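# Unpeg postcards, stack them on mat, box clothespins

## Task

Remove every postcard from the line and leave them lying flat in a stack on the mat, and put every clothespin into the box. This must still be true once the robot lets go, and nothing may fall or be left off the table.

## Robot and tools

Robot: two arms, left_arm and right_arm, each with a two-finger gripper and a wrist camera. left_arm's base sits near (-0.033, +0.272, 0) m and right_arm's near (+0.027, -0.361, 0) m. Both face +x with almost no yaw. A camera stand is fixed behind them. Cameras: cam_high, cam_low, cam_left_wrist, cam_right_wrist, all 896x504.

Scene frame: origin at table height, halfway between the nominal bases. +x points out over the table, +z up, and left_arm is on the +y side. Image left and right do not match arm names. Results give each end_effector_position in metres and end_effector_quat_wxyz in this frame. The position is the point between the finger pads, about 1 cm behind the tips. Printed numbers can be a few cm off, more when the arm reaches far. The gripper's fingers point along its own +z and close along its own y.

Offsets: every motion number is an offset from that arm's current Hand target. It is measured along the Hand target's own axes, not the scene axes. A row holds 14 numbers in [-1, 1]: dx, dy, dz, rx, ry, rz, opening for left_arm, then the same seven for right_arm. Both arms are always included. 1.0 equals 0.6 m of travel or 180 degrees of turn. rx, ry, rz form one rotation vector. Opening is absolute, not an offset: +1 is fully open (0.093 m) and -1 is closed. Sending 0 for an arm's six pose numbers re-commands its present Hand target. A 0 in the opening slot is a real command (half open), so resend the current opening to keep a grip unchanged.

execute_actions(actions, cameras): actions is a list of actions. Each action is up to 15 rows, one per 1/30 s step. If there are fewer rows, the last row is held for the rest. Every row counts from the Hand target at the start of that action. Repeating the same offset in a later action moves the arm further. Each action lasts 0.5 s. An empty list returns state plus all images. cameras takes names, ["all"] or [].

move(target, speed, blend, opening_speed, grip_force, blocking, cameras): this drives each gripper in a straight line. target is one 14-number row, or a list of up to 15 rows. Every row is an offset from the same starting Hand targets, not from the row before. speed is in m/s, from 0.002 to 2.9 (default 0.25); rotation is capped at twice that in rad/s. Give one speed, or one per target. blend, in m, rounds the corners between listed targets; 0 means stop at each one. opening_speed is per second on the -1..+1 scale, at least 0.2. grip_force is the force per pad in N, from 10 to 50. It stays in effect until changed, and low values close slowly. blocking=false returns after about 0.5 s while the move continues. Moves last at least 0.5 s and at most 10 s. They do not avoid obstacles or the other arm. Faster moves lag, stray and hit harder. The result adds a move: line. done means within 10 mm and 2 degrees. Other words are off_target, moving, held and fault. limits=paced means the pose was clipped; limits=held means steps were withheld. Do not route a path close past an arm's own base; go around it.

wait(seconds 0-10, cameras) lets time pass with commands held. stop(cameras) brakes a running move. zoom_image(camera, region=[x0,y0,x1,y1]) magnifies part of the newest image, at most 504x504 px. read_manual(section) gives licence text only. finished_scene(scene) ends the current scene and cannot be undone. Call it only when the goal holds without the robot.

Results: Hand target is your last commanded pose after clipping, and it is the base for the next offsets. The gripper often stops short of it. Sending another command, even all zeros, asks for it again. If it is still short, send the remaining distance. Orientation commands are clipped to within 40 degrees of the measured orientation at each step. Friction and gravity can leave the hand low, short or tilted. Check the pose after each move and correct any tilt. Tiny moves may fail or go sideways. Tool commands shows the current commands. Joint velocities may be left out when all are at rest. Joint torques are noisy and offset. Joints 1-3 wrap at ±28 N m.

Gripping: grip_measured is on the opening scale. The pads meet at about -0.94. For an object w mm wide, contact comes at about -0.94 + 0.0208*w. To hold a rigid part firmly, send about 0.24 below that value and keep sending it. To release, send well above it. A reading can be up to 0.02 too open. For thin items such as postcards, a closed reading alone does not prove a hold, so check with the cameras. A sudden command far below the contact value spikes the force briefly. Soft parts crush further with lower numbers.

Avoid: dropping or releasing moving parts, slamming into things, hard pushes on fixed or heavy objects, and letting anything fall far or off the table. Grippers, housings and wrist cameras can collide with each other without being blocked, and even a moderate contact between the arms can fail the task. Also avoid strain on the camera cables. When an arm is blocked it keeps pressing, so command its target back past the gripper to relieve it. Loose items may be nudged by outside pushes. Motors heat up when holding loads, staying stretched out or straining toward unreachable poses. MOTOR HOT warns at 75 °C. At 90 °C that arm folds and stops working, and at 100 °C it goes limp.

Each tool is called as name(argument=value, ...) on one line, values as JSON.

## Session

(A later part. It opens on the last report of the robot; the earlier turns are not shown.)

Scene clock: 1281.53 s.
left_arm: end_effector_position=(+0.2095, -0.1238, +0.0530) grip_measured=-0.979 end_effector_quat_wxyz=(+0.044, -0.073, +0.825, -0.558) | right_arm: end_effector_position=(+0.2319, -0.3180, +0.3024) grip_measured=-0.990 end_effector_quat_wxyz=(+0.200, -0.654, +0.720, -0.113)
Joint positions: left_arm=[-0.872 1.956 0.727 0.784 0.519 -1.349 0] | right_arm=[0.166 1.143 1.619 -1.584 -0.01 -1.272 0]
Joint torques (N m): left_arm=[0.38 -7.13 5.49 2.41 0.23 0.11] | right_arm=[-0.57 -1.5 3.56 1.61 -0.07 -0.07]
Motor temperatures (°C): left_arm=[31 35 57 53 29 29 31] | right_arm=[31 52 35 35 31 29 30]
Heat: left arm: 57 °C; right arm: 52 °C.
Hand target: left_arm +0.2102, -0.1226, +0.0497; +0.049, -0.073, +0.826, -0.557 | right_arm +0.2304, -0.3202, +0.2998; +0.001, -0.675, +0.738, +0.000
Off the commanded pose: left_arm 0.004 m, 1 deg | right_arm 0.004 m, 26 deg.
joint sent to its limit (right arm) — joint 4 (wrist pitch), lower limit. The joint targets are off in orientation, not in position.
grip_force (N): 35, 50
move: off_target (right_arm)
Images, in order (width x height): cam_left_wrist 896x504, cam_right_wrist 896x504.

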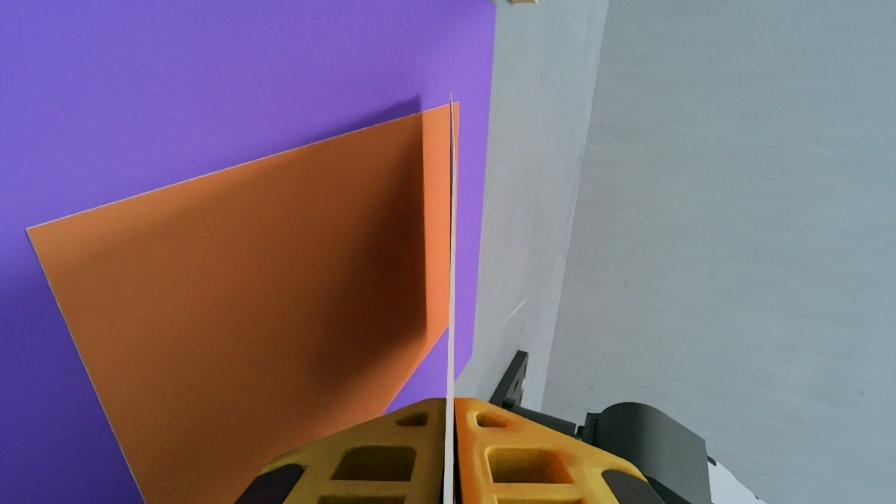

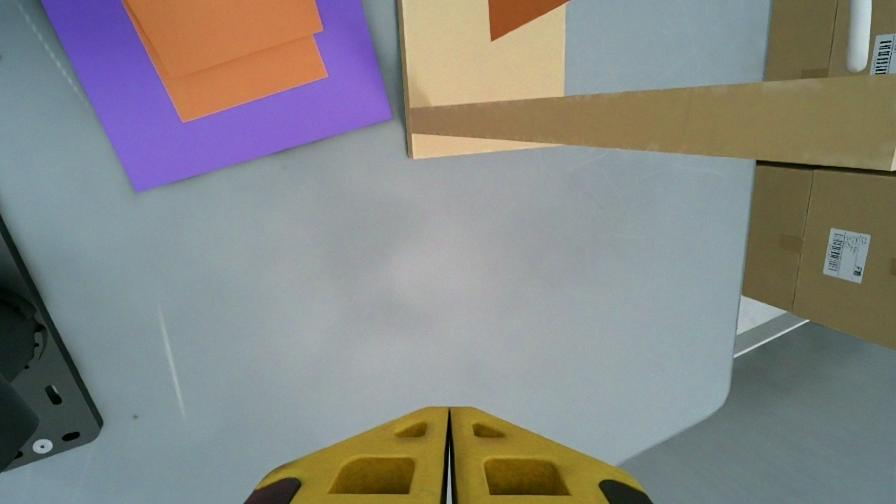

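move(target=[[0.0112,-0.0168,0.0415,0,0,0,-1,0,0,0,0,0,0,-1],[0.0112,-0.003,0.0475,0,0,0,-1,0,0,0,0,0,0,-1]], speed=0.08, cameras=["cam_high","cam_right_wrist","cam_left_wrist"])

Scene clock: 1319.07 s.
left_arm: end_effector_position=(+0.2033, -0.1452, +0.0361) grip_measured=-0.979 end_effector_quat_wxyz=(+0.042, -0.069, +0.831, -0.550) | right_arm: end_effector_position=(+0.2319, -0.3180, +0.3024) grip_measured=-0.990 end_effector_quat_wxyz=(+0.200, -0.654, +0.720, -0.113)
Joint positions: left_arm=[-0.926 2.041 0.784 0.802 0.473 -1.358 0] | right_arm=[0.166 1.143 1.619 -1.584 -0.01 -1.272 0]
Joint torques (N m): left_arm=[-0.02 -7.57 7.42 2.41 0.07 -0.12] | right_arm=[-0.55 -1.5 3.55 1.61 -0.07 -0.07]
Heat: left arm: 54 °C; right arm: 48 °C.
Hand target: left_arm +0.2083, -0.1505, +0.0408; +0.049, -0.073, +0.826, -0.557 | right_arm +0.2304, -0.3202, +0.2998; +0.001, -0.675, +0.738, +0.000
Off the commanded pose: left_arm 0.009 m, 1 deg | right_arm 0.004 m, 26 deg.
joint sent to its limit (right arm) — joint 4 (wrist pitch), lower limit. The joint targets are off in orientation, not in position.
grip_force (N): 35, 50
move: off_target (right_arm)
Images, in order (width x height): cam_high 896x504, cam_left_wrist 896x504, cam_right_wrist 896x504.

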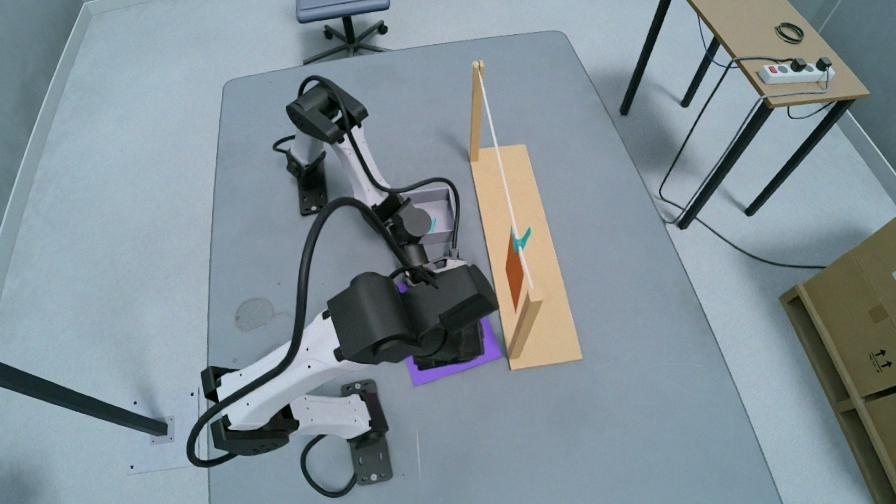

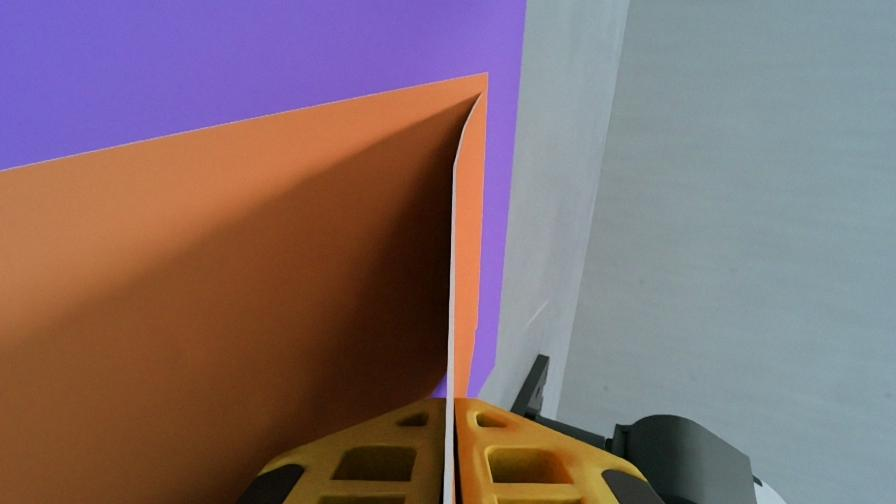

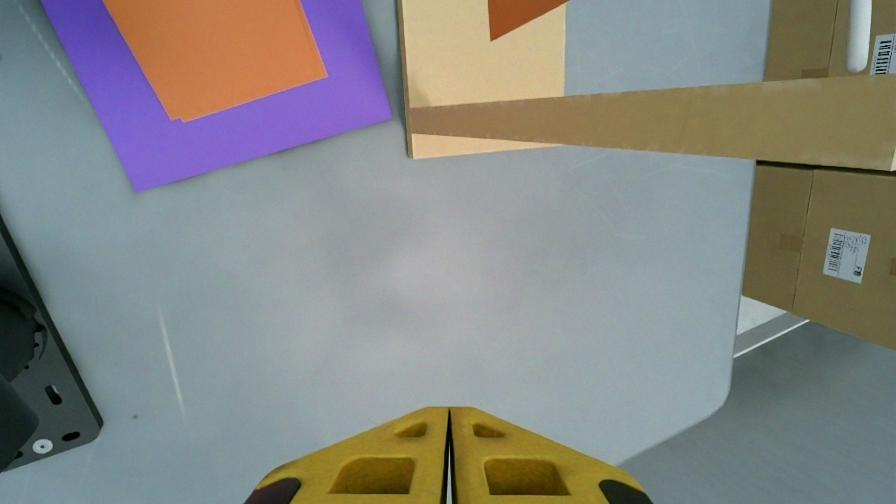

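move(target=[-0.014,-0.009,0,0,0,0,-1,0,0,0,0,0,0,-1], speed=0.06, cameras=["cam_right_wrist","cam_left_wrist"])

Scene clock: 1327.90 s.
left_arm: end_effector_position=(+0.2117, -0.1474, +0.0411) grip_measured=-0.979 end_effector_quat_wxyz=(+0.047, -0.072, +0.829, -0.553) | right_arm: end_effector_position=(+0.2319, -0.3180, +0.3024) grip_measured=-0.990 end_effector_quat_wxyz=(+0.200, -0.654, +0.720, -0.113)
Joint positions: left_arm=[-0.915 2.041 0.809 0.785 0.473 -1.358 0] | right_arm=[0.166 1.143 1.619 -1.584 -0.01 -1.272 0]
Joint torques (N m): left_arm=[0.55 -7.91 8.05 2.29 0.22 0] | right_arm=[-0.55 -1.5 3.56 1.61 -0.07 -0.06]
Motor temperatures (°C): left_arm=[31 37 53 55 29 29 31] | right_arm=[31 48 34 35 31 29 30]
Heat: left arm: 55 °C; right arm: 48 °C.
Hand target: left_arm +0.2170, -0.1510, +0.0458; +0.049, -0.073, +0.826, -0.557 | right_arm +0.2304, -0.3202, +0.2998; +0.001, -0.675, +0.738, +0.000
Off the commanded pose: left_arm 0.008 m, 1 deg | right_arm 0.004 m, 26 deg.
joint sent to its limit (right arm) — joint 4 (wrist pitch), lower limit. The joint targets are off in orientation, not in position.
grip_force (N): 35, 50
move: off_target (right_arm)
Images, in order (width x height): cam_left_wrist 896x504, cam_right_wrist 896x504.

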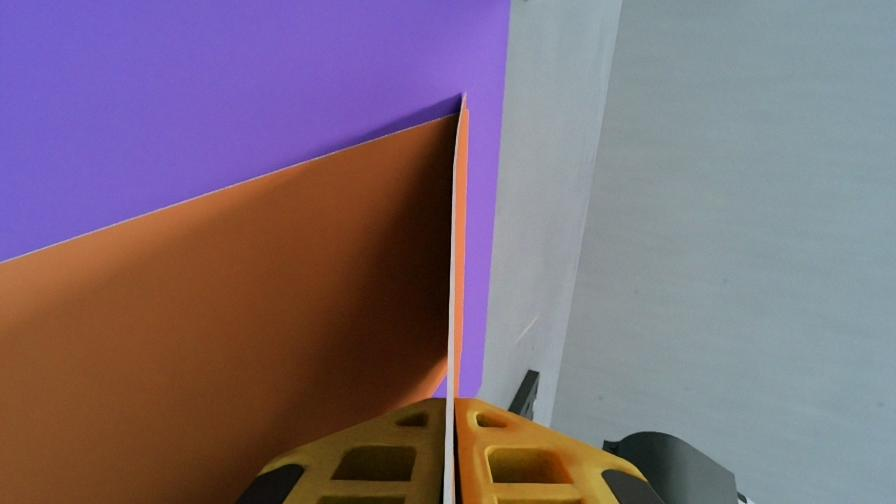

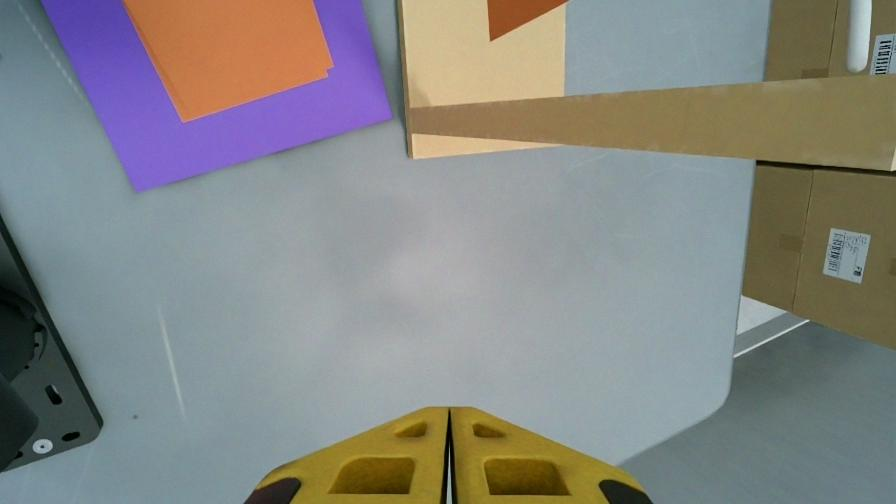

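move(target=[0.006,0.0005,0.009,0,0,0,-1,0,0,0,0,0,0,-1], speed=0.06, cameras=["cam_right_wrist","cam_left_wrist"])

Scene clock: 1335.50 s.
left_arm: end_effector_position=(+0.2107, -0.1506, +0.0411) grip_measured=-0.979 end_effector_quat_wxyz=(+0.046, -0.069, +0.829, -0.554) | right_arm: end_effector_position=(+0.2319, -0.3180, +0.3024) grip_measured=-0.990 end_effector_quat_wxyz=(+0.200, -0.654, +0.720, -0.113)
Joint positions: left_arm=[-0.921 2.047 0.818 0.784 0.473 -1.358 0] | right_arm=[0.166 1.143 1.619 -1.584 -0.01 -1.272 0]
Joint torques (N m): left_arm=[-0.01 -7.35 7.65 2.33 0.11 -0.12] | right_arm=[-0.57 -1.51 3.55 1.61 -0.07 -0.07]
Motor temperatures (°C): left_arm=[31 37 52 55 29 29 31] | right_arm=[31 47 34 35 31 29 30]
Heat: left arm: 55 °C; right arm: 47 °C.
Hand target: left_arm +0.2142, -0.1565, +0.0434; +0.049, -0.073, +0.826, -0.557 | right_arm +0.2304, -0.3202, +0.2998; +0.001, -0.675, +0.738, +0.000
Off the commanded pose: left_arm 0.007 m, 1 deg | right_arm 0.004 m, 26 deg.
joint sent to its limit (right arm) — joint 4 (wrist pitch), lower limit. The joint targets are off in orientation, not in position.
grip_force (N): 35, 50
move: off_target (right_arm)
Images, in order (width x height): cam_left_wrist 896x504, cam_right_wrist 896x504.

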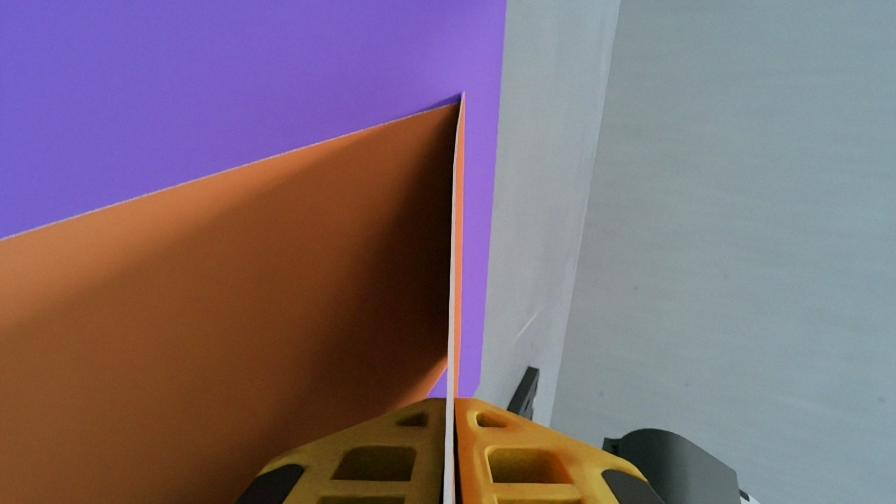

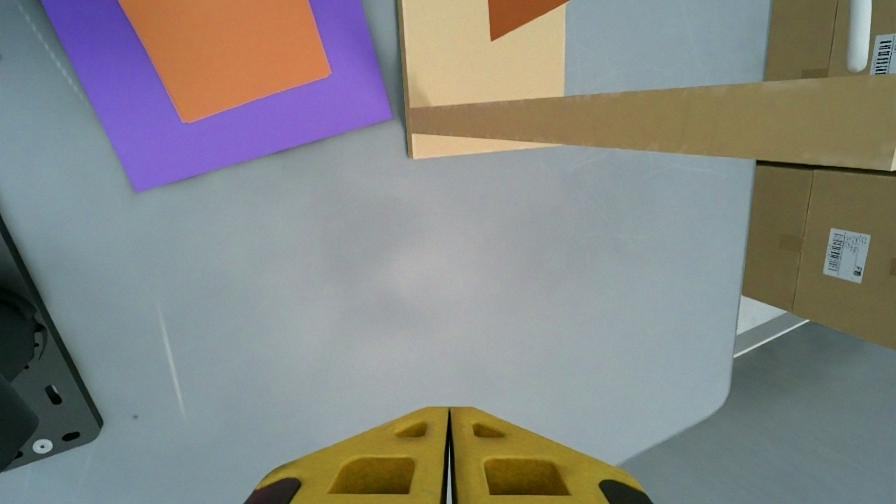

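move(target=[[0,0,0,0,0,0,-1,-0.1328,0.0115,0.25,0,0,-0.5,-1],[0,0,0,0,0,0,-1,-0.1617,0.0157,0.385,0,0,-0.5,-1]], speed=0.15, blend=[0.02,0], cameras=["all"])

Scene clock: 1362.93 s.
left_arm: end_effector_position=(+0.2107, -0.1506, +0.0411) grip_measured=-0.979 end_effector_quat_wxyz=(+0.046, -0.069, +0.829, -0.554) | right_arm: end_effector_position=(+0.2317, -0.2224, +0.0718) grip_measured=-0.990 end_effector_quat_wxyz=(+0.065, +0.981, -0.174, +0.064)
Joint positions: left_arm=[-0.921 2.047 0.818 0.784 0.473 -1.358 0] | right_arm=[0.686 1.521 1.017 -1.089 0.182 -2.069 0]
Joint torques (N m): left_arm=[-0.1 -7.39 7.95 2.35 0.16 -0.07] | right_arm=[-0.16 -4.72 3.92 0.44 -0.13 -0.13]
Heat: left arm: 54 °C; right arm: 47 °C.
Hand target: left_arm +0.2142, -0.1565, +0.0434; +0.049, -0.073, +0.826, -0.557 | right_arm +0.2299, -0.2225, +0.0688; +0.000, +0.999, -0.044, +0.001
Off the commanded pose: left_arm 0.007 m, 1 deg | right_arm 0.003 m, 18 deg.
joint sent to its limit (right arm) — joint 6 (wrist roll), lower limit. The joint targets are off in orientation, not in position.
grip_force (N): 35, 50
move: off_target (right_arm)

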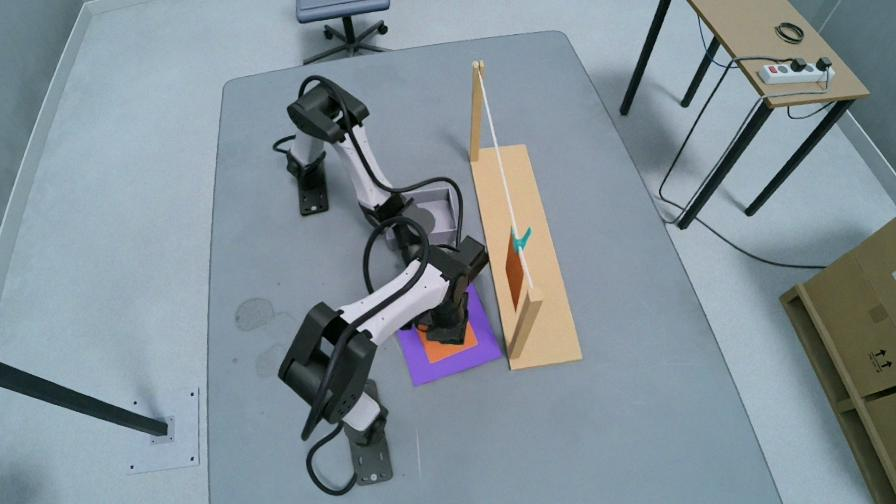

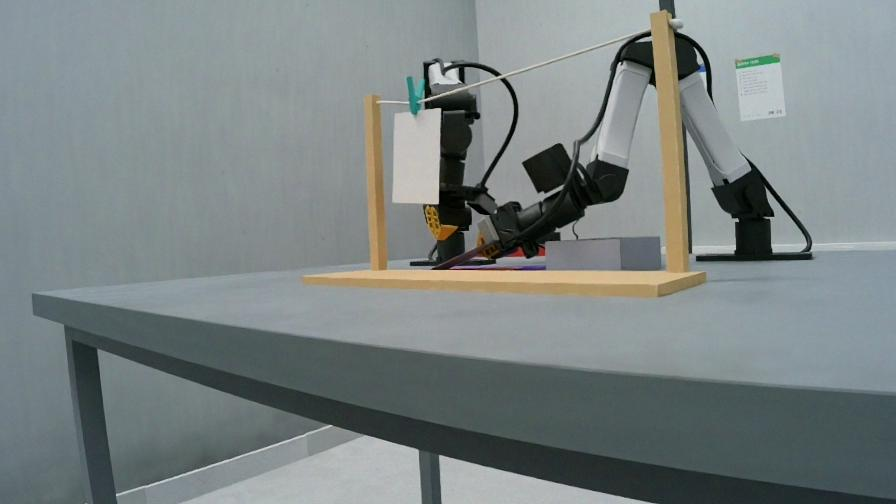

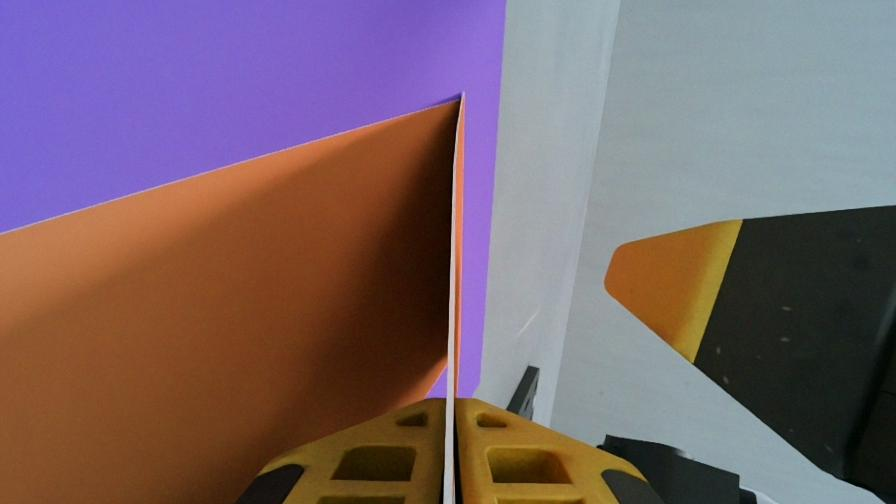

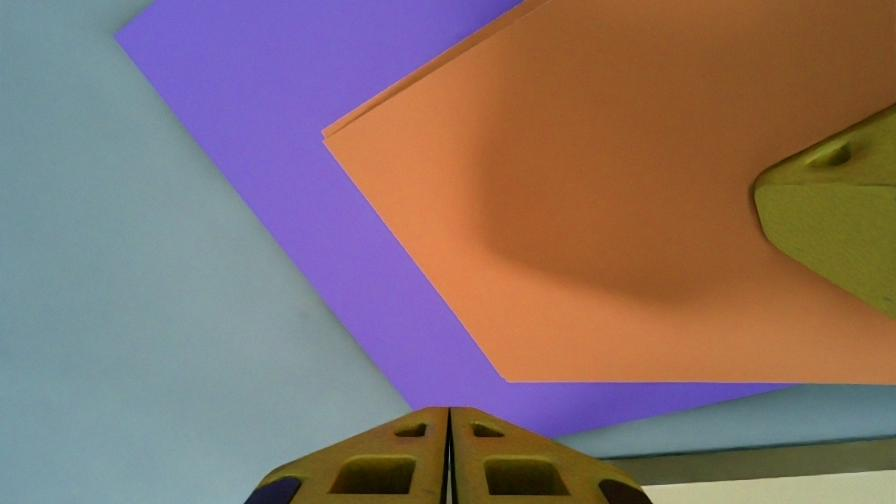

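move(target=[[0,0,0,0,0,0,-1,0,-0.02,0.03,0,0,0,-1],[0,0,0,0,0,0,-1,0,-0.02,0.085,0,0,0,-1]], speed=0.07, blend=[0.005,0], cameras=["cam_right_wrist","cam_left_wrist"])

Scene clock: 1378.70 s.
left_arm: end_effector_position=(+0.2109, -0.1505, +0.0411) grip_measured=-0.979 end_effector_quat_wxyz=(+0.046, -0.070, +0.829, -0.553) | right_arm: end_effector_position=(+0.2331, -0.2140, +0.0219) grip_measured=-0.990 end_effector_quat_wxyz=(+0.063, +0.982, -0.166, +0.060)
Joint positions: left_arm=[-0.921 2.047 0.818 0.784 0.472 -1.358 0] | right_arm=[0.701 1.621 0.906 -0.881 0.172 -2.069 0]
Joint torques (N m): left_arm=[0.12 -7.57 7.97 2.25 0.2 -0.14] | right_arm=[0.42 -4.7 3.67 0.55 -0.23 -0.13]
Heat: left arm: 54 °C; right arm: 47 °C.
Hand target: left_arm +0.2142, -0.1565, +0.0434; +0.049, -0.073, +0.826, -0.557 | right_arm +0.2309, -0.2105, +0.0178; +0.000, +0.999, -0.044, +0.000
Off the commanded pose: left_arm 0.007 m, 1 deg | right_arm 0.006 m, 17 deg.
joint sent to its limit (right arm) — joint 6 (wrist roll), lower limit. The joint targets are off in orientation, not in position.
grip_force (N): 35, 50
move: off_target (right_arm)
Images, in order (width x height): cam_left_wrist 896x504, cam_right_wrist 896x504.

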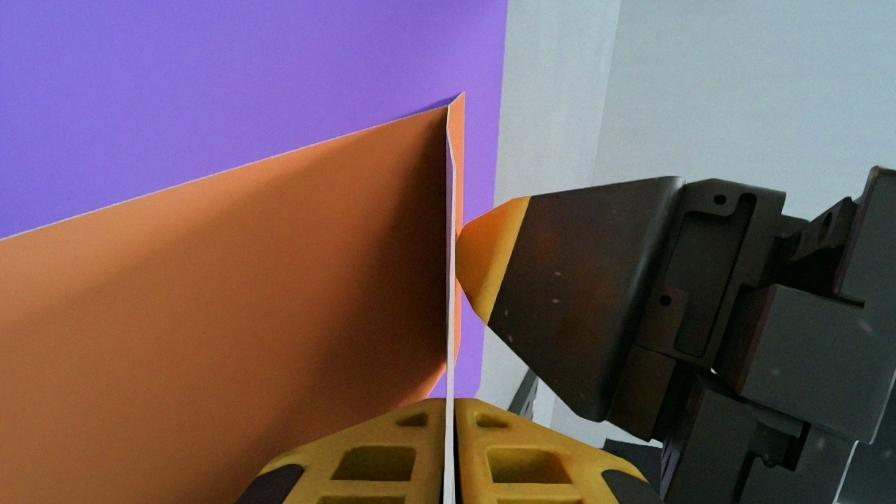

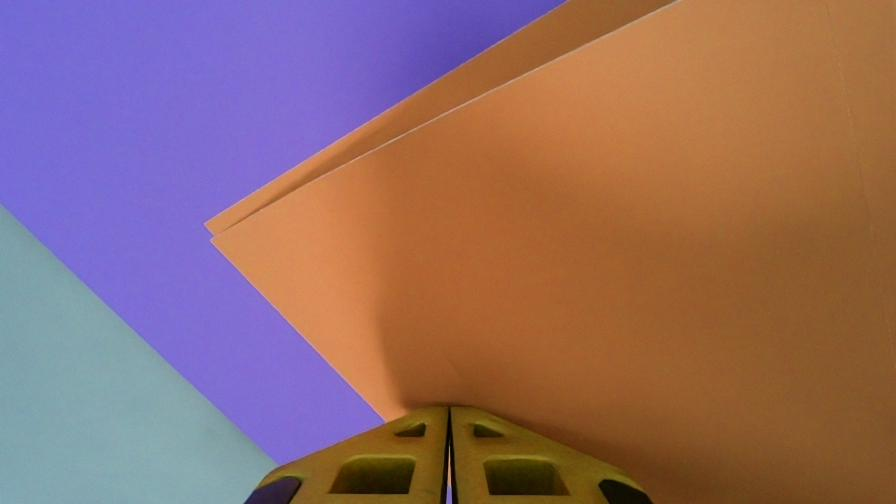

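move(target=[0,0,0,0,0,0,-1,0,0,0.012,0,0,0,-1], speed=0.04, cameras=["cam_right_wrist","cam_left_wrist"])

Scene clock: 1389.57 s.
left_arm: end_effector_position=(+0.2111, -0.1498, +0.0394) grip_measured=-0.979 end_effector_quat_wxyz=(+0.045, -0.073, +0.830, -0.550) | right_arm: end_effector_position=(+0.2349, -0.2121, +0.0177) grip_measured=-0.990 end_effector_quat_wxyz=(+0.058, +0.982, -0.167, +0.063)
Joint positions: left_arm=[-0.921 2.047 0.818 0.777 0.467 -1.361 0] | right_arm=[0.701 1.627 0.894 -0.85 0.171 -2.069 0]
Joint torques (N m): left_arm=[-0.27 -7.53 7.73 2.39 0.18 -0.03] | right_arm=[0.29 -4.08 3.26 0.6 -0.24 -0.13]
Motor temperatures (°C): left_arm=[31 40 53 55 28 29 31] | right_arm=[31 47 34 34 31 29 30]
Heat: left arm: 55 °C; right arm: 47 °C.
Hand target: left_arm +0.2142, -0.1565, +0.0435; +0.049, -0.073, +0.826, -0.557 | right_arm +0.2310, -0.2105, +0.0106; +0.000, +0.999, -0.044, +0.001
Off the commanded pose: left_arm 0.008 m, 1 deg | right_arm 0.008 m, 17 deg.
joint sent to its limit (right arm) — joint 6 (wrist roll), lower limit. The joint targets are off in orientation, not in position.
grip_force (N): 35, 50
move: off_target (right_arm)
Images, in order (width x height): cam_left_wrist 896x504, cam_right_wrist 896x504.

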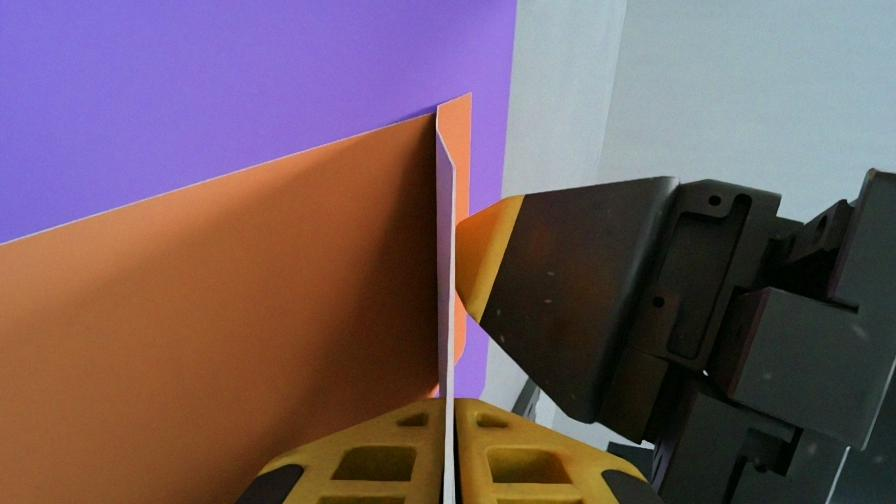

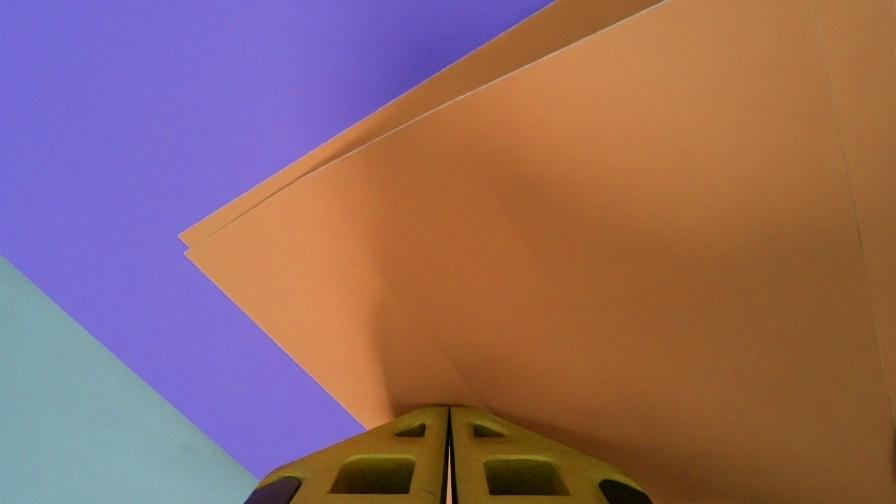

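move(target=[[0,0,0,0,0,0,-1,0,0,0.008,0,0,0,-1],[0,0,0,0,0,0,-0.1,0,0,0.008,0,0,0,-1]], speed=0.04, opening_speed=0.4, cameras=["cam_right_wrist","cam_left_wrist"])

Scene clock: 1402.83 s.
left_arm: end_effector_position=(+0.2109, -0.1499, +0.0399) grip_measured=-0.107 end_effector_quat_wxyz=(+0.042, -0.071, +0.829, -0.554) | right_arm: end_effector_position=(+0.2349, -0.2193, +0.0164) grip_measured=-0.990 end_effector_quat_wxyz=(+0.071, +0.981, -0.168, +0.066)
Joint positions: left_arm=[-0.918 2.051 0.818 0.785 0.48 -1.362 0.04] | right_arm=[0.694 1.628 0.885 -0.856 0.192 -2.072 0]
Joint torques (N m): left_arm=[-0.38 -7.56 7.73 2.33 -0.03 -0.05] | right_arm=[1.17 -3.12 3.32 0.81 -0.43 -0.1]
Motor temperatures (°C): left_arm=[31 40 53 57 28 29 31] | right_arm=[31 47 34 34 31 29 30]
Heat: left arm: 57 °C; right arm: 47 °C.
Hand target: left_arm +0.2143, -0.1564, +0.0434; +0.049, -0.073, +0.826, -0.557 | right_arm +0.2310, -0.2105, +0.0058; +0.000, +0.999, -0.044, +0.001
Off the commanded pose: left_arm 0.008 m, 1 deg | right_arm 0.014 m, 18 deg.
joint sent to its limit (right arm) — joint 6 (wrist roll), lower limit. The joint targets are off in orientation, not in position.
grip_force (N): 35, 50
move: off_target (right_arm)
Images, in order (width x height): cam_left_wrist 896x504, cam_right_wrist 896x504.

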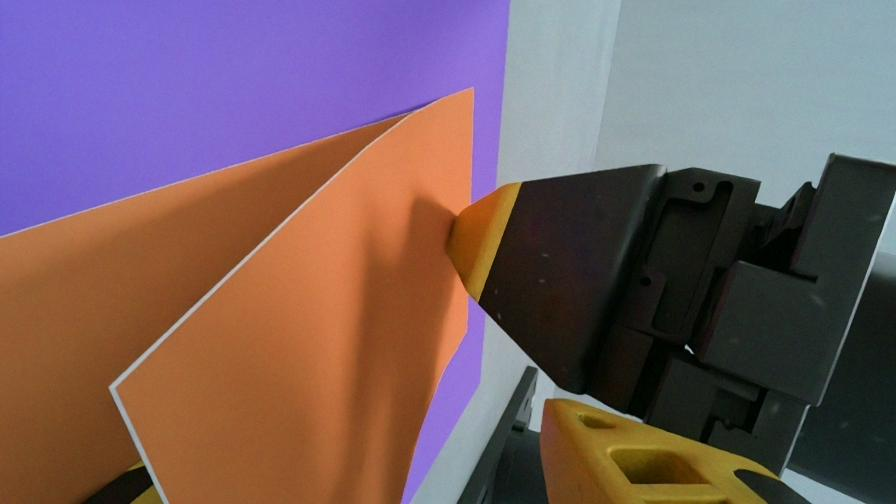

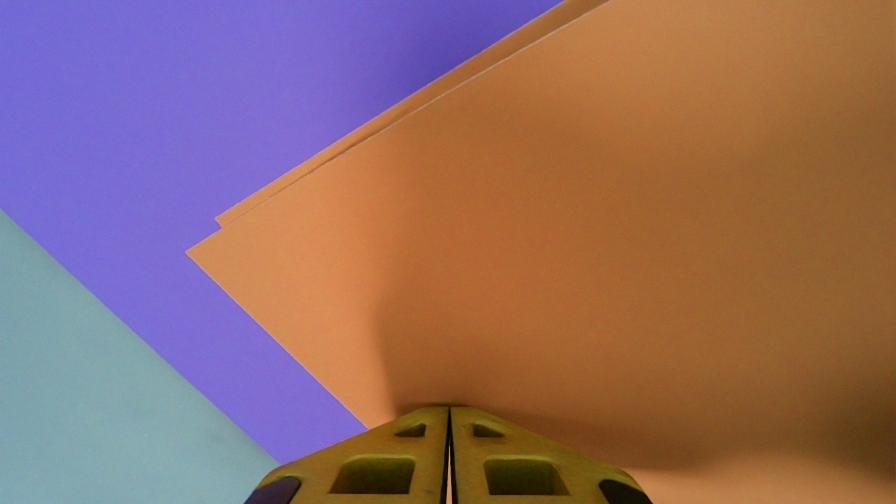

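move(target=[[0,0.025,-0.07,0,0,0,-0.1,0,0,0,0,0,0,-1],[0,0.015,-0.14,0,0,0,-0.1,0,0,0,0,0,0,-1]], speed=0.05, blend=[0.01,0], cameras=["cam_right_wrist","cam_left_wrist"])

Scene clock: 1427.27 s.
left_arm: end_effector_position=(+0.2005, -0.0789, +0.0607) grip_measured=-0.102 end_effector_quat_wxyz=(+0.041, -0.082, +0.827, -0.554) | right_arm: end_effector_position=(+0.2347, -0.2179, +0.0155) grip_measured=-0.990 end_effector_quat_wxyz=(+0.070, +0.981, -0.166, +0.066)
Joint positions: left_arm=[-0.794 1.809 0.577 0.759 0.58 -1.321 0.04] | right_arm=[0.697 1.632 0.885 -0.852 0.191 -2.072 0]
Joint torques (N m): left_arm=[0.72 -8.2 4.94 2.11 0.29 0.21] | right_arm=[0.81 -3.44 3.32 0.77 -0.42 -0.1]
Motor temperatures (°C): left_arm=[31 40 53 56 28 29 31] | right_arm=[31 47 34 34 31 29 30]
Heat: left arm: 56 °C; right arm: 47 °C.
Hand target: left_arm +0.2001, -0.0763, +0.0664; +0.049, -0.073, +0.826, -0.557 | right_arm +0.2310, -0.2105, +0.0058; +0.000, +0.999, -0.044, +0.001
Off the commanded pose: left_arm 0.006 m, 1 deg | right_arm 0.013 m, 18 deg.
joint sent to its limit (right arm) — joint 6 (wrist roll), lower limit. The joint targets are off in orientation, not in position.
grip_force (N): 35, 50
move: off_target (right_arm)
Images, in order (width x height): cam_left_wrist 896x504, cam_right_wrist 896x504.

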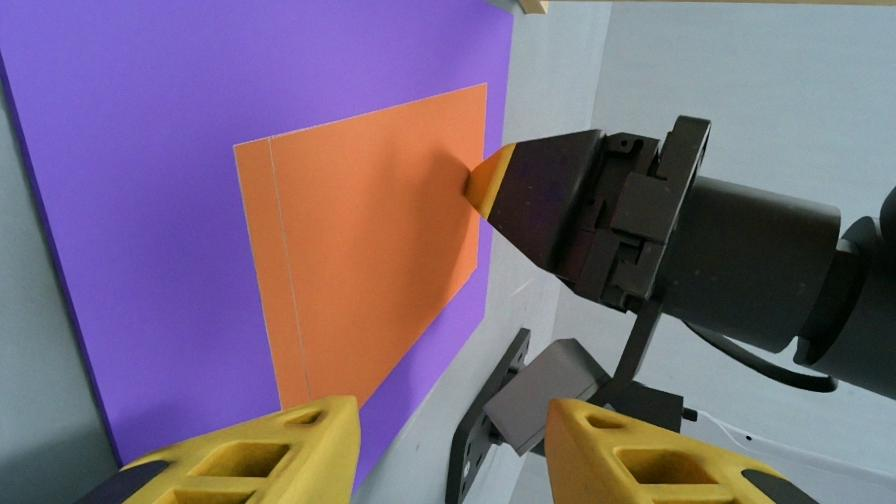

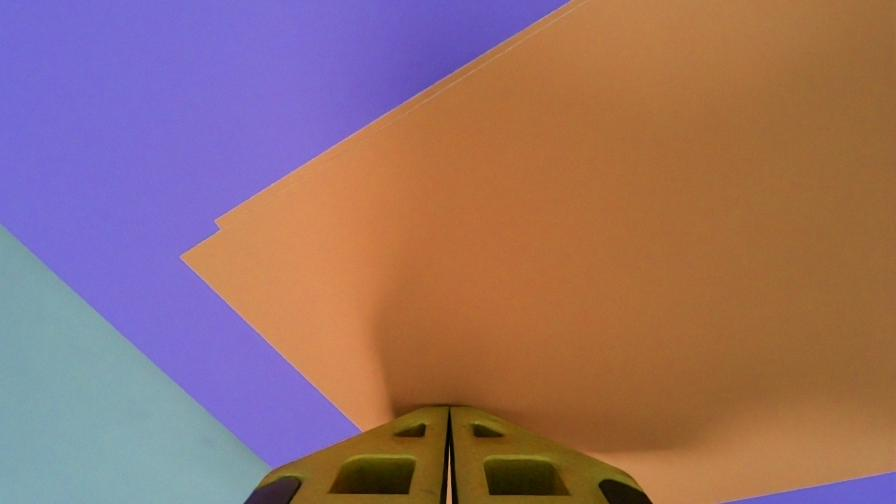

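move(target=[[0,-0.1545,-0.0624,0,0,0,-0.1,0,0,-0.1,0,0,0,-1],[0,-0.28,-0.113,0,0,0,-0.1,0,0,-0.3,0,0,0,-1]], speed=0.12, blend=[0.02,0], cameras=["all"])

Scene clock: 1446.13 s.
left_arm: end_effector_position=(+0.1983, -0.0769, +0.2307) grip_measured=-0.102 end_effector_quat_wxyz=(+0.035, -0.085, +0.832, -0.546) | right_arm: end_effector_position=(+0.2308, -0.2144, +0.1814) grip_measured=-0.990 end_effector_quat_wxyz=(+0.059, +0.983, -0.164, +0.061)
Joint positions: left_arm=[-0.794 1.383 0.987 -0.103 0.581 -1.317 0.04] | right_arm=[0.704 1.514 1.451 -1.525 0.17 -2.072 0]
Joint torques (N m): left_arm=[0.7 -6.5 11.02 2.11 0.3 0.25] | right_arm=[0.17 -3.93 7.09 0.18 -0.19 -0.1]
Motor temperatures (°C): left_arm=[31 40 52 56 29 29 31] | right_arm=[31 46 34 33 31 29 30]
Heat: left arm: 56 °C; right arm: 46 °C.
Hand target: left_arm +0.2002, -0.0763, +0.2476; +0.049, -0.073, +0.826, -0.557 | right_arm +0.2308, -0.2106, +0.1858; +0.000, +0.999, -0.044, +0.001
Off the commanded pose: left_arm 0.017 m, 3 deg | right_arm 0.006 m, 17 deg.
joint sent to its limit (right arm) — joint 6 (wrist roll), lower limit. The joint targets are off in orientation, not in position.
grip_force (N): 35, 50
move: off_target (left_arm, right_arm)

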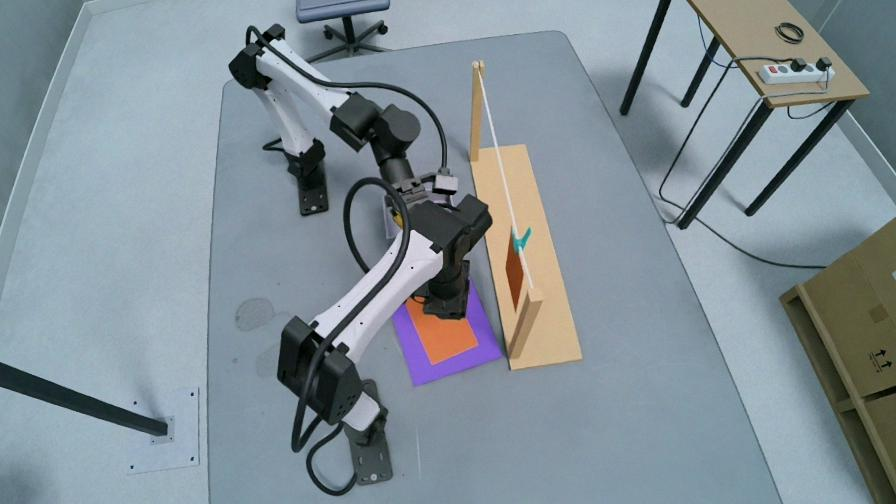

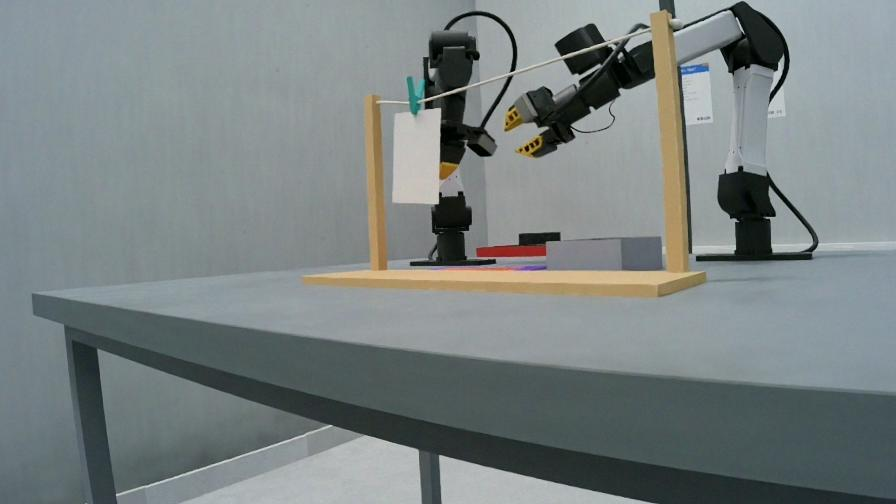

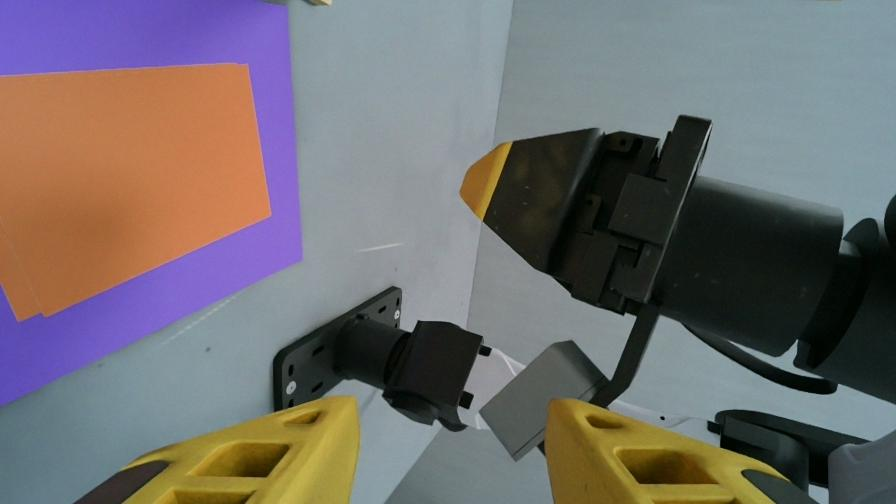

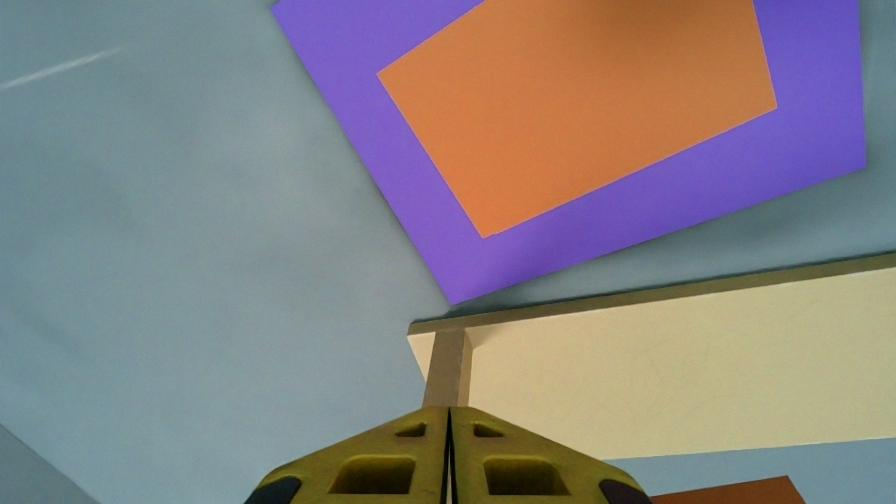

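move(target=[[0,-0.05,-0.06,0,0,0,-0.1,0,0,-0.25,0,0,0,-1],[0.0311,0.0333,-0.3137,0.1277,-0.4153,-0.0621,0.4,0.051,0.0273,-0.407,0.2597,-0.2597,0.4497,-0.3],[0.0311,0.0333,-0.3137,0.1277,-0.4153,-0.0621,0.4,0.0552,-0.118,-0.29,0.447,0,0.894,-0.3]], speed=0.25, cameras=["all"])

Scene clock: 1489.87 s.
left_arm: end_effector_position=(+0.1507, +0.0989, +0.3048) grip_measured=+0.398 end_effector_quat_wxyz=(+0.488, -0.460, +0.491, -0.555) | right_arm: end_effector_position=(+0.2690, -0.1444, +0.3542) grip_measured=-0.301 end_effector_quat_wxyz=(+0.440, +0.032, +0.897, -0.022)
Joint positions: left_arm=[-1.495 0.84 0.392 0.88 -1.346 -1.18 0.064] | right_arm=[1.091 1.56 1.943 -1.526 0.833 1.005 0.031]
Joint torques (N m): left_arm=[-0.18 0.27 6.54 1.36 0.26 0.3] | right_arm=[0.23 -3.88 6.74 1.32 0.61 0.16]
Motor temperatures (°C): left_arm=[31 38 55 54 29 29 31] | right_arm=[31 45 36 34 31 29 30]
Heat: left arm: 55 °C; right arm: 45 °C.
Hand target: left_arm +0.1500, +0.0996, +0.2995; +0.498, -0.457, +0.498, -0.543 | right_arm +0.2698, -0.1432, +0.3599; +0.447, +0.039, +0.893, -0.019
Off the commanded pose: left_arm 0.005 m, 2 deg | right_arm 0.006 m, 1 deg.
grip_force (N): 35, 50
move: done; target 2's new opening was sent with right_arm's hand 0.004 m and 15 deg from that target

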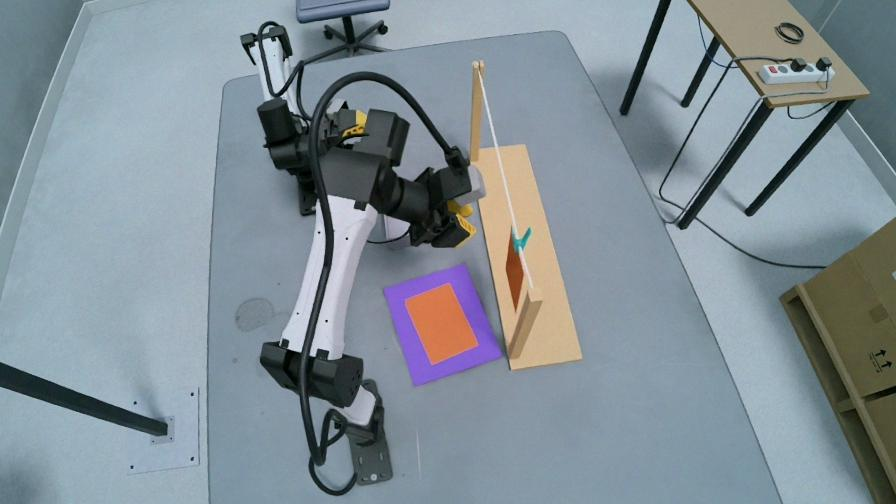

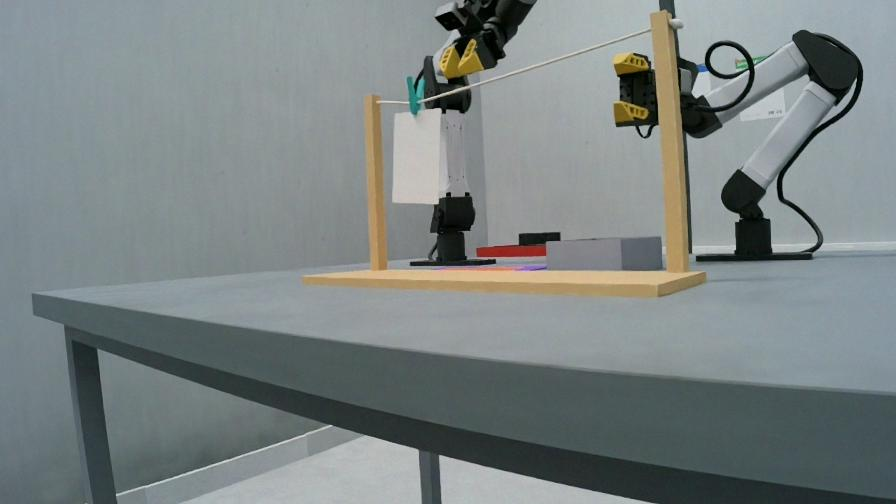

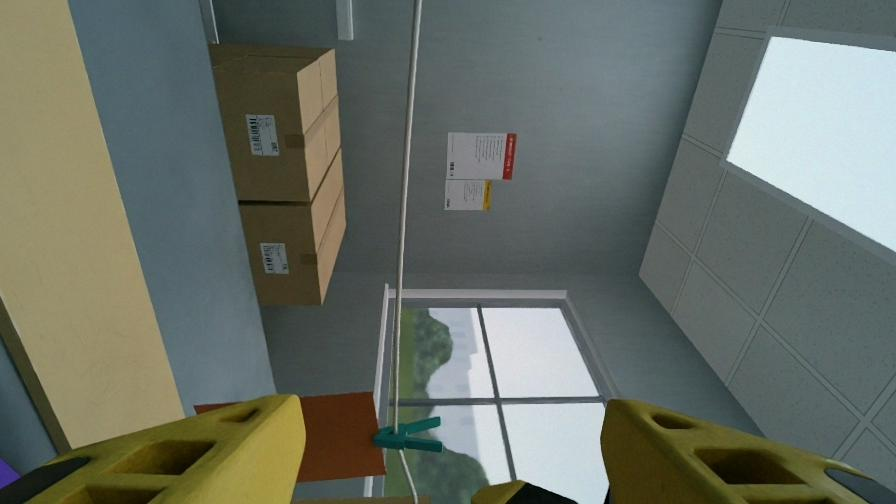

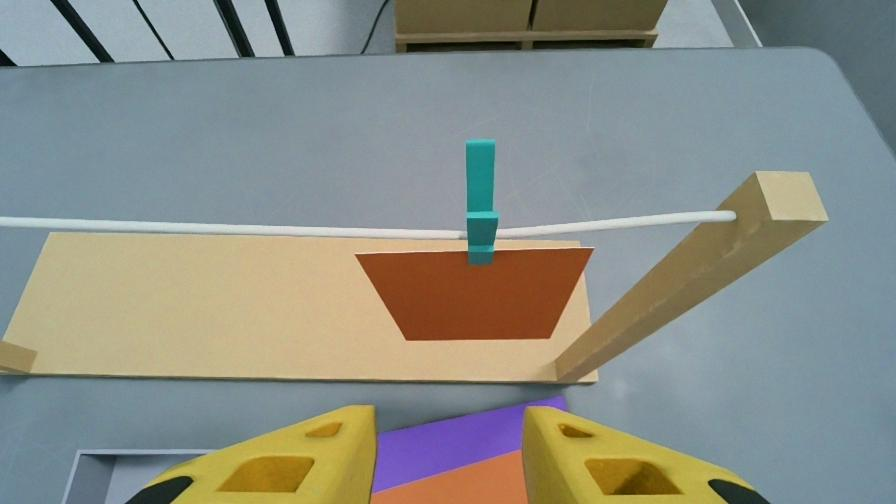

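move(target=[0,0,0,0,0,0,0.4,-0.006,-0.0193,0.1,0,0,0,-0.3], speed=0.12, cameras=["cam_right_wrist"])

Scene clock: 1501.87 s.
left_arm: end_effector_position=(+0.1507, +0.0990, +0.3049) grip_measured=+0.398 end_effector_quat_wxyz=(+0.488, -0.460, +0.491, -0.555) | right_arm: end_effector_position=(+0.3197, -0.1573, +0.3236) grip_measured=-0.301 end_effector_quat_wxyz=(+0.444, +0.035, +0.895, -0.031)
Joint positions: left_arm=[-1.495 0.84 0.392 0.881 -1.346 -1.179 0.064] | right_arm=[0.908 1.505 1.716 -1.201 0.765 0.78 0.031]
Joint torques (N m): left_arm=[-0.28 0.25 6.75 1.36 0.23 0.32] | right_arm=[-0.81 -6.49 4.49 1.92 0.2 -0.01]
Heat: left arm: 54 °C; right arm: 46 °C.
Hand target: left_arm +0.1500, +0.0996, +0.2996; +0.498, -0.457, +0.498, -0.543 | right_arm +0.3188, -0.1591, +0.3269; +0.447, +0.039, +0.893, -0.019
Off the commanded pose: left_arm 0.005 m, 2 deg | right_arm 0.004 m, 1 deg.
grip_force (N): 35, 50
move: done
Images, in order (width x height): cam_right_wrist 896x504.

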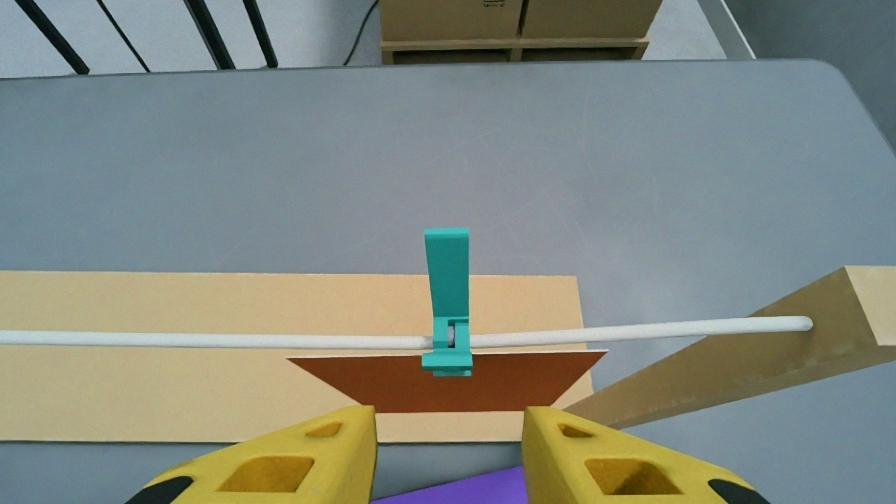

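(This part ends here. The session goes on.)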